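# Insert the peg fully into the block hole in the box

## Task

Push the peg completely into the hole of the block that sits on the floor of the open box.

## Robot and tools

Robot: two seven-joint arms, left_arm and right_arm, each carrying a two-finger parallel gripper. The left base sits near (+0.024, +0.295, 0) m and the right base near (-0.022, -0.367, 0) m, both turned only slightly about z. Behind them a stand holds two cameras, cam_head_left and cam_head_right, each giving 896x504 images.

Frame: every pose, target and offset uses the scene frame. Its origin is at table-top height, halfway between the arms. +x points out over the table, +y toward the left arm, and +z up. Image left and right do not match arm names. On a gripper, the fingers point along its own +z and open and close along its own y. end_effector_position is the centre of the closed pads (pads are 38 mm long). Fingertips stick out about 19 mm past that point when closed and about 6 mm when wide open. Printed hand poses can be off by a few cm, more when the arm reaches far.

Row layout, shared by execute_actions and move: one list of 16 numbers covers both arms. The order is left dx, dy, dz, rx, ry, rz, left gripper position, left gripper speed, then the same eight for the right arm. The six pose numbers are offsets, not poses. They count from that arm's Hand target, along scene axes, with rotation about the Hand target's position. 1.0 equals 0.6 m or 180 degrees, and rx, ry, rz form a single rotation vector. All six at 0 asks nothing new of that arm. Gripper numbers must always be given, even for an idle arm, because 0 is itself a command. Gripper position is absolute: +1 fully open (85 mm), 0 about 45 mm, -1 closed, not quite linear. Gripper speed runs from -1 (about 20 mm/s) through 0 (about 85) to +1 (about 150). Both grippers begin at +1.

execute_actions(actions, cameras): actions holds up to 15 rows per action, one per 1/30 s step; each value is in [-1, 1]. A short action holds its last row until step 15. Each row counts from the Hand target at the start of that action, not from the row before it. Repeating an offset therefore moves the arm further. Images come back for an empty list, or when cameras names them ("all" or a list of names).

move(target, speed, blend, stop_force, zero, blocking, cameras): this steers grippers along straight lines. target is one row or a list of up to 15 rows. Every row's offsets count from the Hand targets at the call's start. speed is the path top speed in m/s, from 0.002 to 0.5, default 0.25. Turning is capped at twice that in rad/s, and never above 0.873 rad/s. blend, in m, rounds corners in a list; 0 means stop at each target. stop_force, 25 to 80 N, ends an arm's path once it feels that much push against its motion. zero (default true) re-zeroes that sensing first. blocking=false returns early and cannot be combined with stop_force. Paths ignore obstacles and the other arm; a 10 s cap applies. The result adds a move: line, e.g. done, off_target, moving, held or fault, plus any limits such as paced or held.

Other tools:
- wait(seconds, 0 to 3600) sends nothing new to the arms.
- stop brakes a running move.
- zoom_image(camera, region=[x0,y0,x1,y1]) enlarges part of the latest image, at most 504x504 px.
- clear_fault(arm) clears a reported torque fault.
- finished_scene(scene) ends the scene, given the current scene number; call nothing after it in the same reply.

Gripping: close to a position narrower than the object, then keep sending it. A close from a centimetre or more wider gives firm force: about 100 N per pad at speed -1, more at faster speeds. A slow close that stops within about 1 mm of the object's width grips weakly. To release, send a few mm wider than the object. position_measured_pct is roughly 50 minus 50 times the position number. object_status codes: 0 moving; 1 blocked while opening; 2 stopped on an object (a real grip); 3 at the requested position or pads touching. Hold the command steady up to 2 s before judging status.

Results also give:
- Hand target: the last commanded pose after clipping; later offsets count from it.
- Grippers often rest a little short of the Hand target. A later zero-offset execute_actions call re-requests it; otherwise send the gap as an offset.
- Tool commands, joint positions, velocities and torques.
- Flange force along the gripper's own axes (includes held weight; absent right after rows).
- Some step readings, plus MOTOR HOT or FAULT lines.

Orientation commands are clipped to within 32 degrees of the measured one each step, so turn in stages. Big gripper turns can swing the elbow. The controller blocks arm-to-arm closeness but not every contact.

Avoid:
- Arms are stiff: a target a few mm into something solid presses hard. Approach contacts slowly, with stop_force, and pull the target back afterward. Leave stop_force out when backing off a contact.
- Joint torque limits are 104.5 N m for the big joints and 51.3 N m for the wrist ones. Motors are weak; exceeding either stops the arm until clear_fault.
- Loads, stretched poses and pushing toward unreachable poses heat motors. Near 75 °C the arm sinks.
- Never drop the peg, release it while it moves, strike the box or block, or let anything fall off the table.
- Do not close a gripper on the other arm's fingers or crash the arms together. Loose objects may occasionally get nudged.

Each tool is called after "Emit:" by a JSON object that holds its "method" and its "body".

## Session

Emit:
{"method": "execute_actions", "body": {"actions": []}}

Scene clock: 0.00 s.
left_arm: end_effector_position=(+0.6242, +0.3511, +0.3254) position_measured_pct=0.0 object_status=3 motor_current_ma=0 end_effector_quat_wxyz=(-0.073, -0.309, +0.942, -0.109) | right_arm: end_effector_position=(+0.1824, -0.2523, +0.2183) position_measured_pct=0.0 object_status=3 motor_current_ma=0 end_effector_quat_wxyz=(+0.044, +0.618, +0.784, +0.018)
Joint positions: left_arm=[-0.225 0.915 -0.014 0.384 0.257 1.967 2.031] | right_arm=[-0.838 -0.122 0.133 2.279 0.121 0.937 -0.58]
Joint velocities: within noise
Joint torques (N m): no reading
Motor temperatures (°C): left_arm=[34 33 31 31 38 36 40] | right_arm=[32 30 28 33 39 34 38]
Flange force (N): no reading
Hand target: left_arm +0.6242, +0.3511, +0.3254; -0.073, -0.309, +0.942, -0.109 | right_arm +0.1824, -0.2523, +0.2183; +0.044, +0.618, +0.784, +0.018
Tool commands: left_gripper/position=+1.0 left_gripper/speed=+1.0 right_gripper/position=+1.0 right_gripper/speed=+1.0

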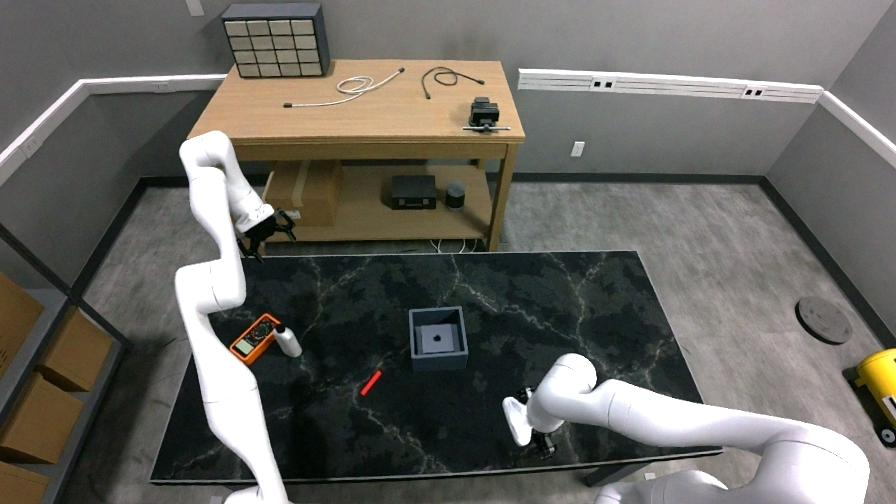

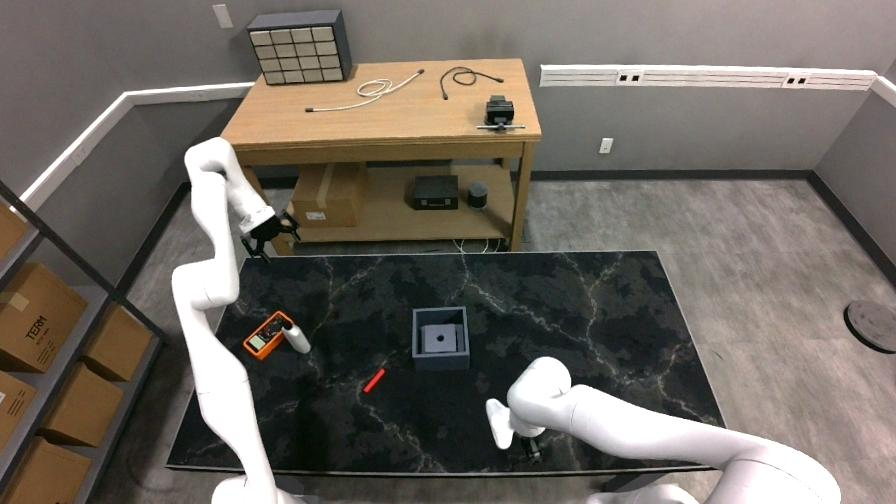

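Emit:
{"method": "zoom_image", "body": {"camera": "cam_head_left", "region": [354, 364, 390, 400]}}

Emit:
{"method": "zoom_image", "body": {"camera": "cam_head_left", "region": [400, 300, 475, 375]}}

Emit:
{"method": "zoom_image", "body": {"camera": "cam_head_right", "region": [356, 362, 392, 398]}}

Scaled by 14.000.

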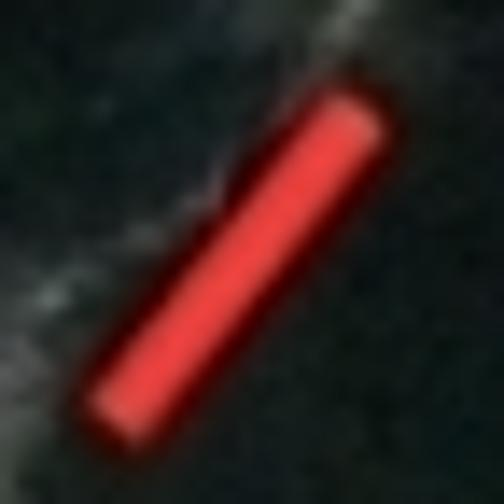

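Scaled by 6.720.

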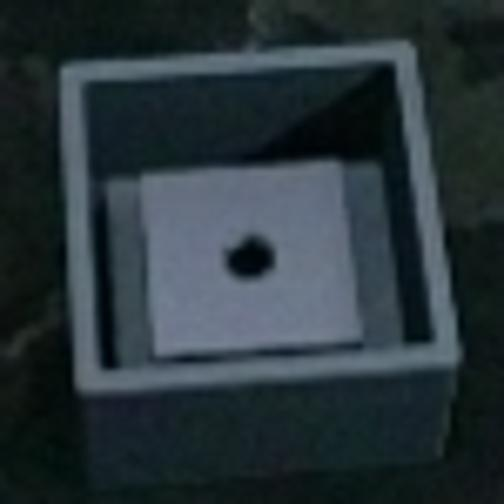

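Scaled by 14.000.

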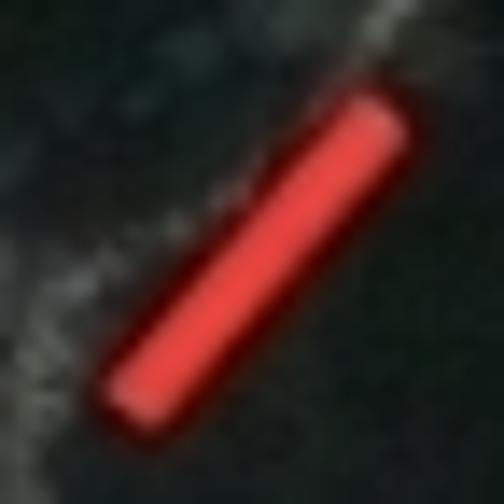

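Emit:
{"method": "move", "body": {"target": [[-0.354, -0.4133, -0.3923, 0.0528, 0.0493, -0.3931, -0.2, 1, 0, 0, 0, 0, 0, 0, 1, 1], [-0.354, -0.4133, -0.4993, 0.0528, 0.0493, -0.3931, -0.2, 1, 0, 0, 0, 0, 0, 0, 1, 1], [-0.354, -0.4133, -0.4993, 0.0528, 0.0493, -0.3931, -1, -1, 0, 0, 0, 0, 0, 0, 1, 1]], "speed": [0.4, 0.12, 0.1], "blend": [0.015, 0, 0], "cameras": ["cam_head_left"]}}

Emit:
{"method": "zoom_image", "body": {"camera": "cam_head_left", "region": [335, 345, 415, 415]}}

Scene clock: 42.40 s.
left_arm: end_effector_position=(+0.4117, +0.1031, +0.0258) position_measured_pct=86.1 object_status=0 motor_current_ma=1000 end_effector_quat_wxyz=(-0.166, +0.281, +0.944, +0.050) | right_arm: end_effector_position=(+0.1824, -0.2523, +0.2183) position_measured_pct=0.0 object_status=3 motor_current_ma=0 end_effector_quat_wxyz=(+0.044, +0.618, +0.784, +0.018)
Joint positions: left_arm=[0.401 0.89 0.101 1.518 -0.137 1.088 1.533] | right_arm=[-0.838 -0.122 0.133 2.279 0.121 0.937 -0.58]
Joint torques (N m): left_arm=[-0.87 -18.17 0.86 -4.01 -0.73 0.61 0.3] | right_arm=[1.19 -4.33 -0.86 -8.43 0.75 0.13 -0.06]
Flange force (N): left_arm=[0.2 -1.2 -5.0] | right_arm=[-1.3 -2.6 1.4]
Hand target: left_arm +0.4117, +0.1031, +0.0258; -0.166, +0.281, +0.944, +0.050 | right_arm +0.1824, -0.2523, +0.2183; +0.044, +0.618, +0.784, +0.018
Off the commanded pose: left_arm 0.000 m, 0 deg | right_arm 0.000 m, 0 deg.
move: done

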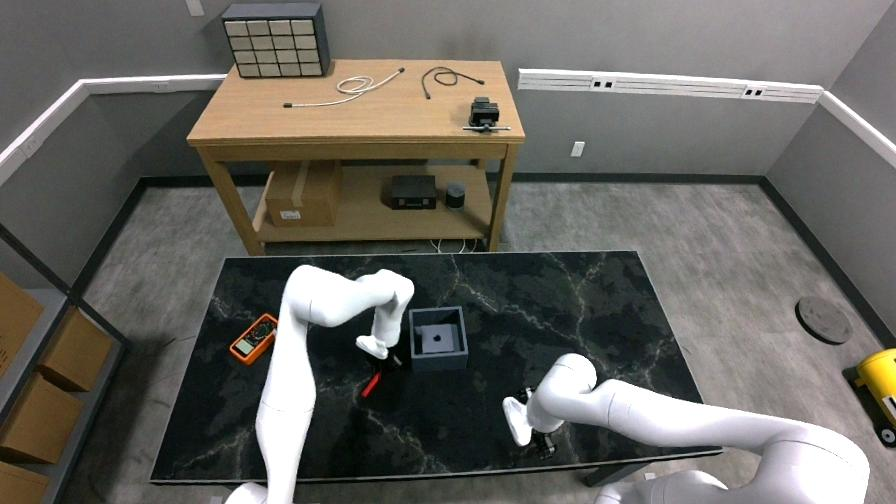

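Scaled by 6.300.

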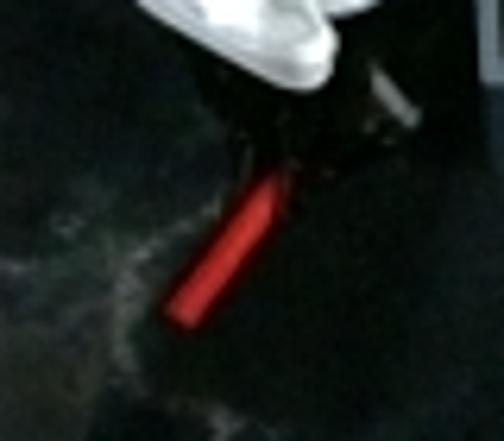

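Emit:
{"method": "zoom_image", "body": {"camera": "cam_head_left", "region": [364, 358, 400, 394]}}

Emit:
{"method": "execute_actions", "body": {"actions": [], "cameras": ["cam_head_right"]}}

Emit:
{"method": "zoom_image", "body": {"camera": "cam_head_right", "region": [364, 356, 400, 392]}}

Scaled by 14.000.

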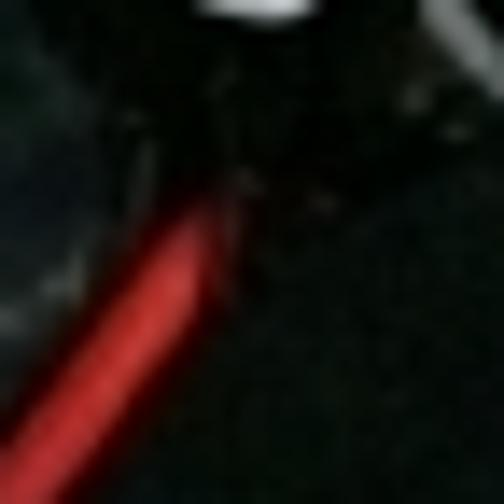

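Scene clock: 53.30 s.
left_arm: end_effector_position=(+0.4117, +0.1031, +0.0258) position_measured_pct=86.1 object_status=2 motor_current_ma=50 end_effector_quat_wxyz=(-0.166, +0.281, +0.944, +0.050) | right_arm: end_effector_position=(+0.1824, -0.2523, +0.2183) position_measured_pct=0.0 object_status=3 motor_current_ma=0 end_effector_quat_wxyz=(+0.044, +0.618, +0.784, +0.018)
Joint positions: left_arm=[0.401 0.89 0.101 1.518 -0.137 1.088 1.533] | right_arm=[-0.838 -0.122 0.133 2.279 0.121 0.937 -0.58]
Joint velocities: within noise
Joint torques (N m): left_arm=[-0.91 -18.11 0.87 -4.04 -0.72 0.61 0.3] | right_arm=[1.18 -4.34 -0.87 -8.44 0.74 0.13 -0.03]
Motor temperatures (°C): left_arm=[34 34 31 31 38 36 40] | right_arm=[32 30 28 33 39 34 38]
Flange force (N): left_arm=[0.4 -1.3 -5.1] | right_arm=[-1.2 -2.6 1.4]
Hand target: left_arm +0.4117, +0.1031, +0.0258; -0.166, +0.281, +0.944, +0.050 | right_arm +0.1824, -0.2523, +0.2183; +0.044, +0.618, +0.784, +0.018
Tool commands: left_gripper/position=-1.0 left_gripper/speed=-1.0 right_gripper/position=+1.0 right_gripper/speed=+1.0
Off the commanded pose: left_arm 0.000 m, 0 deg | right_arm 0.000 m, 0 deg.
Images, in order (width x height): cam_head_right 896x504.

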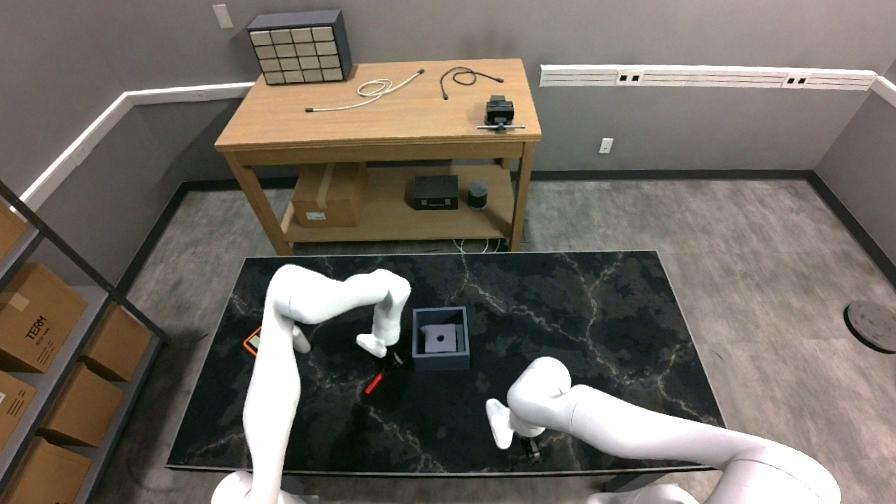

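Scaled by 14.000.

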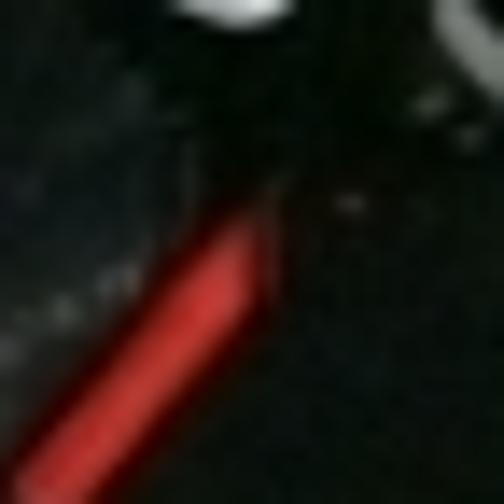

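Emit:
{"method": "move", "body": {"target": [[0, 0, 0.24, 0, 0, 0, -1, -1, 0, 0, 0, 0, 0, 0, 1, 1], [0.1412, -0.2628, 0.307, -0.4547, -0.2464, -0.2464, -1, -1, 0, 0, 0, 0, 0, 0, 1, 1], [0.1412, -0.2628, 0.1887, -0.4547, -0.2464, -0.2464, -1, -1, 0, 0, 0, 0, 0, 0, 1, 1]], "speed": [0.25, 0.42, 0.15], "blend": [0.03, 0.01, 0], "cameras": ["all"]}}

Emit:
{"method": "zoom_image", "body": {"camera": "cam_head_left", "region": [420, 314, 452, 350]}}

Emit:
{"method": "zoom_image", "body": {"camera": "cam_head_right", "region": [424, 314, 456, 350]}}

Scene clock: 67.07 s.
left_arm: end_effector_position=(+0.4964, -0.0545, +0.1391) position_measured_pct=86.1 object_status=2 motor_current_ma=50 end_effector_quat_wxyz=(+0.406, +0.579, +0.579, -0.405) | right_arm: end_effector_position=(+0.1824, -0.2523, +0.2183) position_measured_pct=0.0 object_status=3 motor_current_ma=0 end_effector_quat_wxyz=(+0.044, +0.618, +0.784, +0.018)
Joint positions: left_arm=[-0.496 1.289 1.042 1.779 0.581 0.451 -0.577] | right_arm=[-0.838 -0.122 0.133 2.279 0.121 0.937 -0.58]
Joint torques (N m): left_arm=[-1.02 -17.75 9.19 -2.31 0.33 0.77 0.22] | right_arm=[1.2 -4.36 -0.88 -8.44 0.77 0.12 -0.05]
Flange force (N): left_arm=[0.1 -1.4 1.5] | right_arm=[-1.2 -2.6 1.4]
Hand target: left_arm +0.4965, -0.0545, +0.1390; +0.406, +0.579, +0.579, -0.405 | right_arm +0.1824, -0.2523, +0.2183; +0.044, +0.618, +0.784, +0.018
Off the commanded pose: left_arm 0.000 m, 0 deg | right_arm 0.000 m, 0 deg.
move: done

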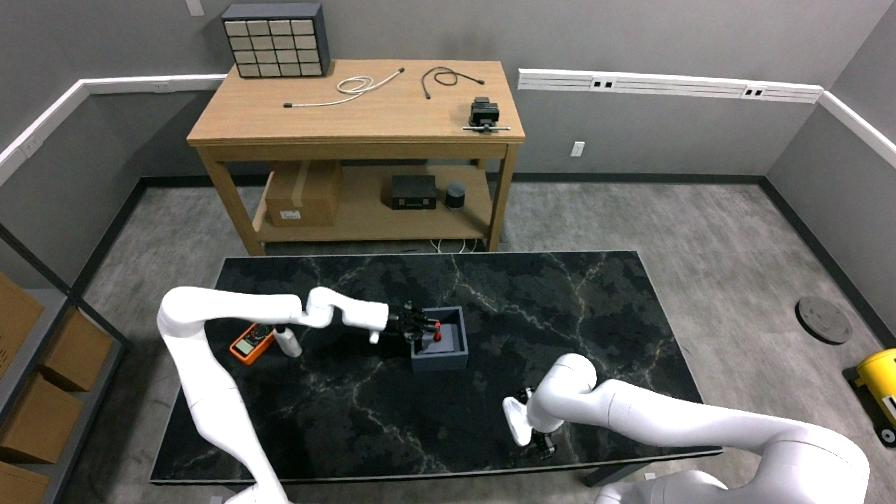

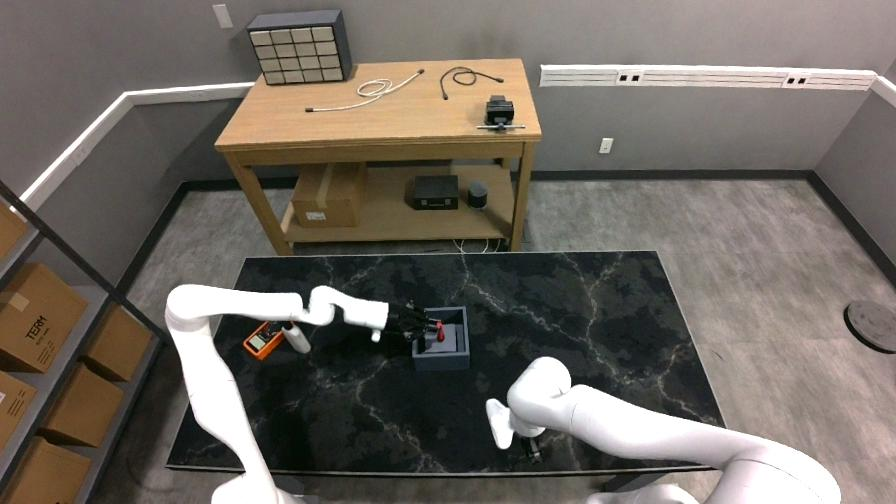

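Scaled by 14.000.

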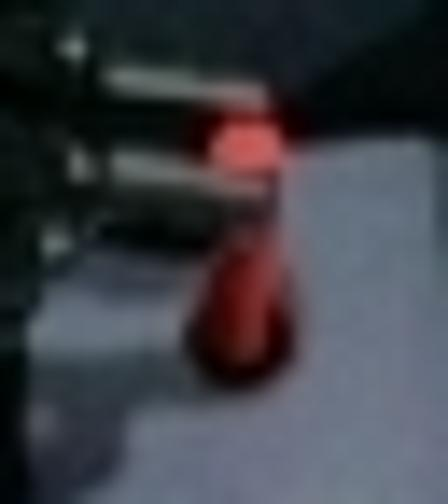

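Scaled by 14.000.

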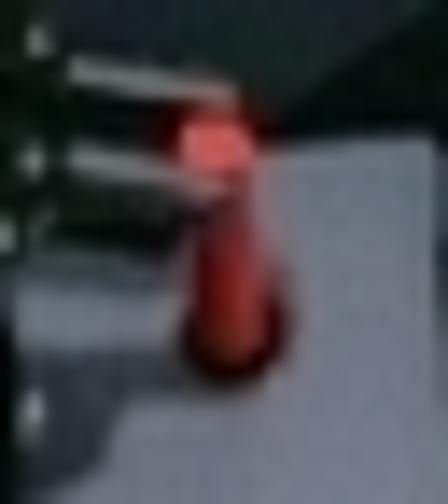

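Emit:
{"method": "move", "body": {"target": [0, 0, -0.0585, 0, 0, 0, -1, -1, 0, 0, 0, 0, 0, 0, 1, 1], "speed": 0.035, "stop_force": 25, "cameras": ["cam_head_left"]}}

Emit:
{"method": "zoom_image", "body": {"camera": "cam_head_left", "region": [405, 305, 465, 365]}}

Scene clock: 80.67 s.
left_arm: end_effector_position=(+0.4965, -0.0545, +0.1039) position_measured_pct=86.1 object_status=2 motor_current_ma=50 end_effector_quat_wxyz=(+0.406, +0.579, +0.579, -0.405) | right_arm: end_effector_position=(+0.1824, -0.2523, +0.2183) position_measured_pct=0.0 object_status=3 motor_current_ma=0 end_effector_quat_wxyz=(+0.044, +0.618, +0.784, +0.018)
Joint positions: left_arm=[-0.49 1.368 1.021 1.764 0.559 0.429 -0.627] | right_arm=[-0.838 -0.122 0.133 2.279 0.121 0.937 -0.58]
Joint torques (N m): left_arm=[-1.34 -18.81 10.73 -1.81 0.48 1.13 0.14] | right_arm=[1.16 -4.36 -0.86 -8.4 0.78 0.11 -0.06]
Flange force (N): left_arm=[2.4 -1.4 2.7] | right_arm=[-1.2 -2.5 1.3]
Hand target: left_arm +0.4965, -0.0545, +0.1039; +0.406, +0.579, +0.579, -0.405 | right_arm +0.1824, -0.2523, +0.2183; +0.044, +0.618, +0.784, +0.018
Off the commanded pose: left_arm 0.000 m, 0 deg | right_arm 0.000 m, 0 deg.
move: done

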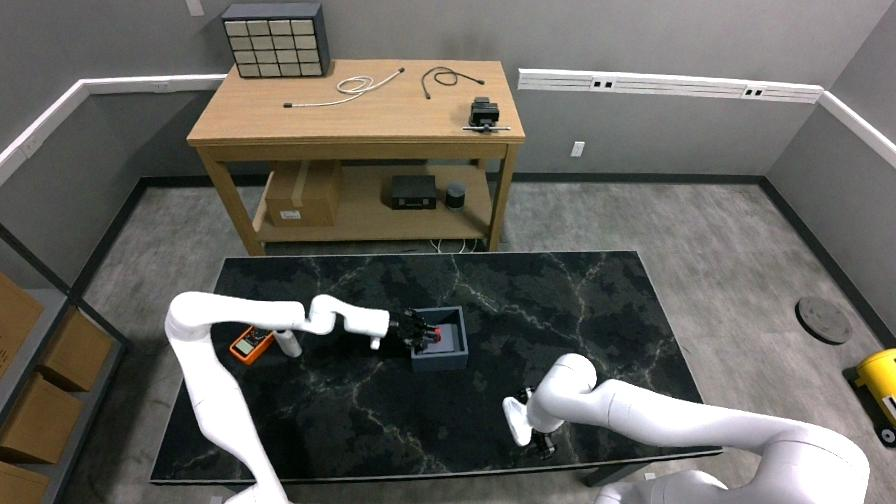

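Scaled by 8.400.

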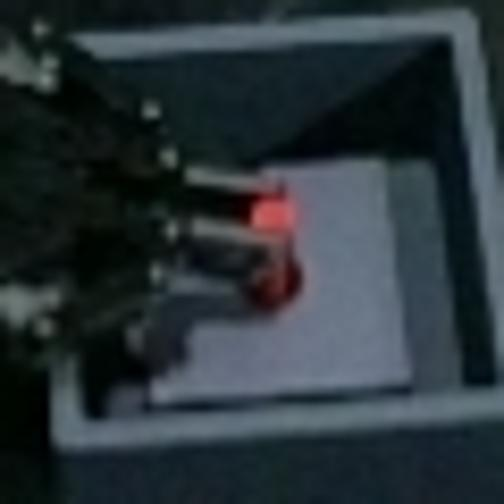

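Emit:
{"method": "move", "body": {"target": [[0, 0, 0, 0, 0, 0, -0.45, -0.5, 0, 0, 0, 0, 0, 0, 1, 1], [0, 0.15, 0.06, 0, 0, 0, -0.45, -0.5, 0, 0, 0, 0, 0, 0, 1, 1]], "speed": [0.1, 0.25], "cameras": ["all"]}}

Emit:
{"method": "zoom_image", "body": {"camera": "cam_head_left", "region": [420, 314, 452, 350]}}

Emit:
{"method": "zoom_image", "body": {"camera": "cam_head_right", "region": [424, 314, 456, 350]}}

Scene clock: 87.73 s.
left_arm: end_effector_position=(+0.4964, +0.0354, +0.1399) position_measured_pct=72.7 object_status=3 motor_current_ma=0 end_effector_quat_wxyz=(+0.406, +0.579, +0.579, -0.405) | right_arm: end_effector_position=(+0.1824, -0.2523, +0.2183) position_measured_pct=0.0 object_status=3 motor_current_ma=0 end_effector_quat_wxyz=(+0.044, +0.618, +0.784, +0.018)
Joint positions: left_arm=[-0.666 1.248 0.986 1.787 0.51 0.629 -0.579] | right_arm=[-0.838 -0.122 0.133 2.279 0.121 0.937 -0.58]
Joint torques (N m): left_arm=[-0.18 -17.78 10.37 -1.1 0.97 1.82 0.25] | right_arm=[1.16 -4.32 -0.89 -8.4 0.76 0.1 -0.05]
Flange force (N): left_arm=[3.4 1.0 2.1] | right_arm=[-1.3 -2.5 1.1]
Hand target: left_arm +0.4965, +0.0355, +0.1399; +0.406, +0.579, +0.579, -0.405 | right_arm +0.1824, -0.2523, +0.2183; +0.044, +0.618, +0.784, +0.018
Off the commanded pose: left_arm 0.000 m, 0 deg | right_arm 0.000 m, 0 deg.
move: done

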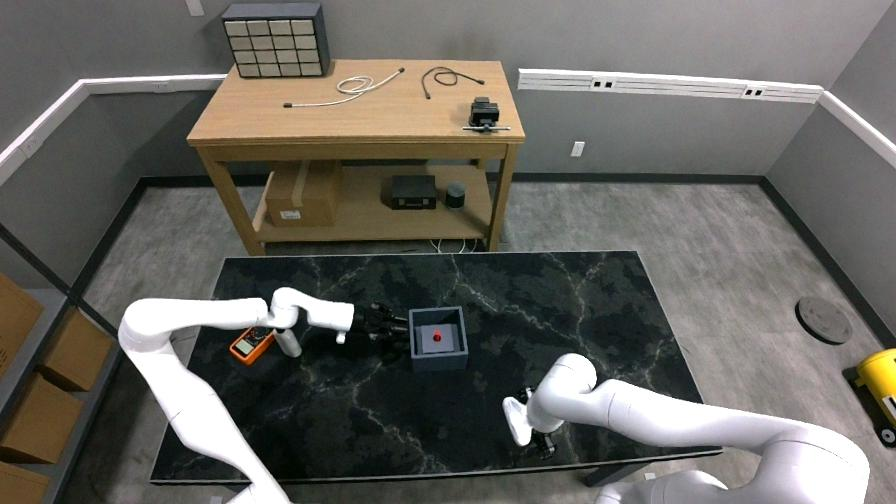

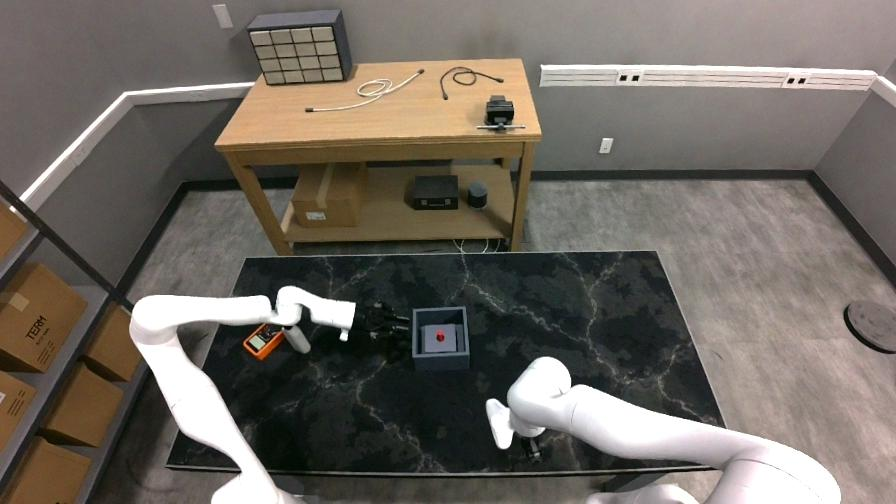

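Scaled by 14.000.

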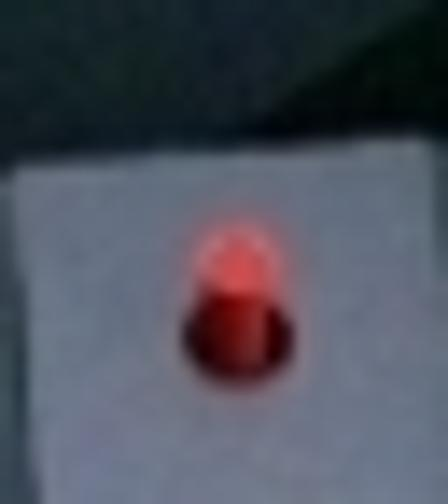

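Scaled by 14.000.

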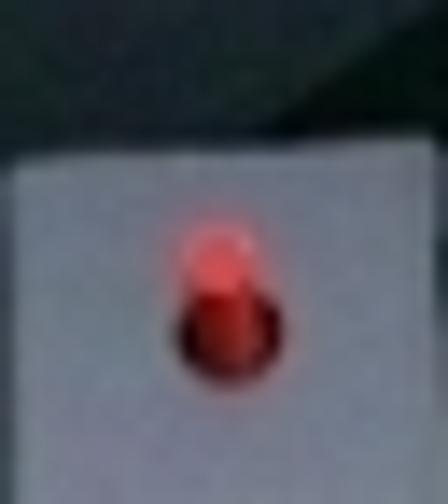

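Emit:
{"method": "finished_scene", "body": {"scene": 2}}

The scene is finished: the task was done.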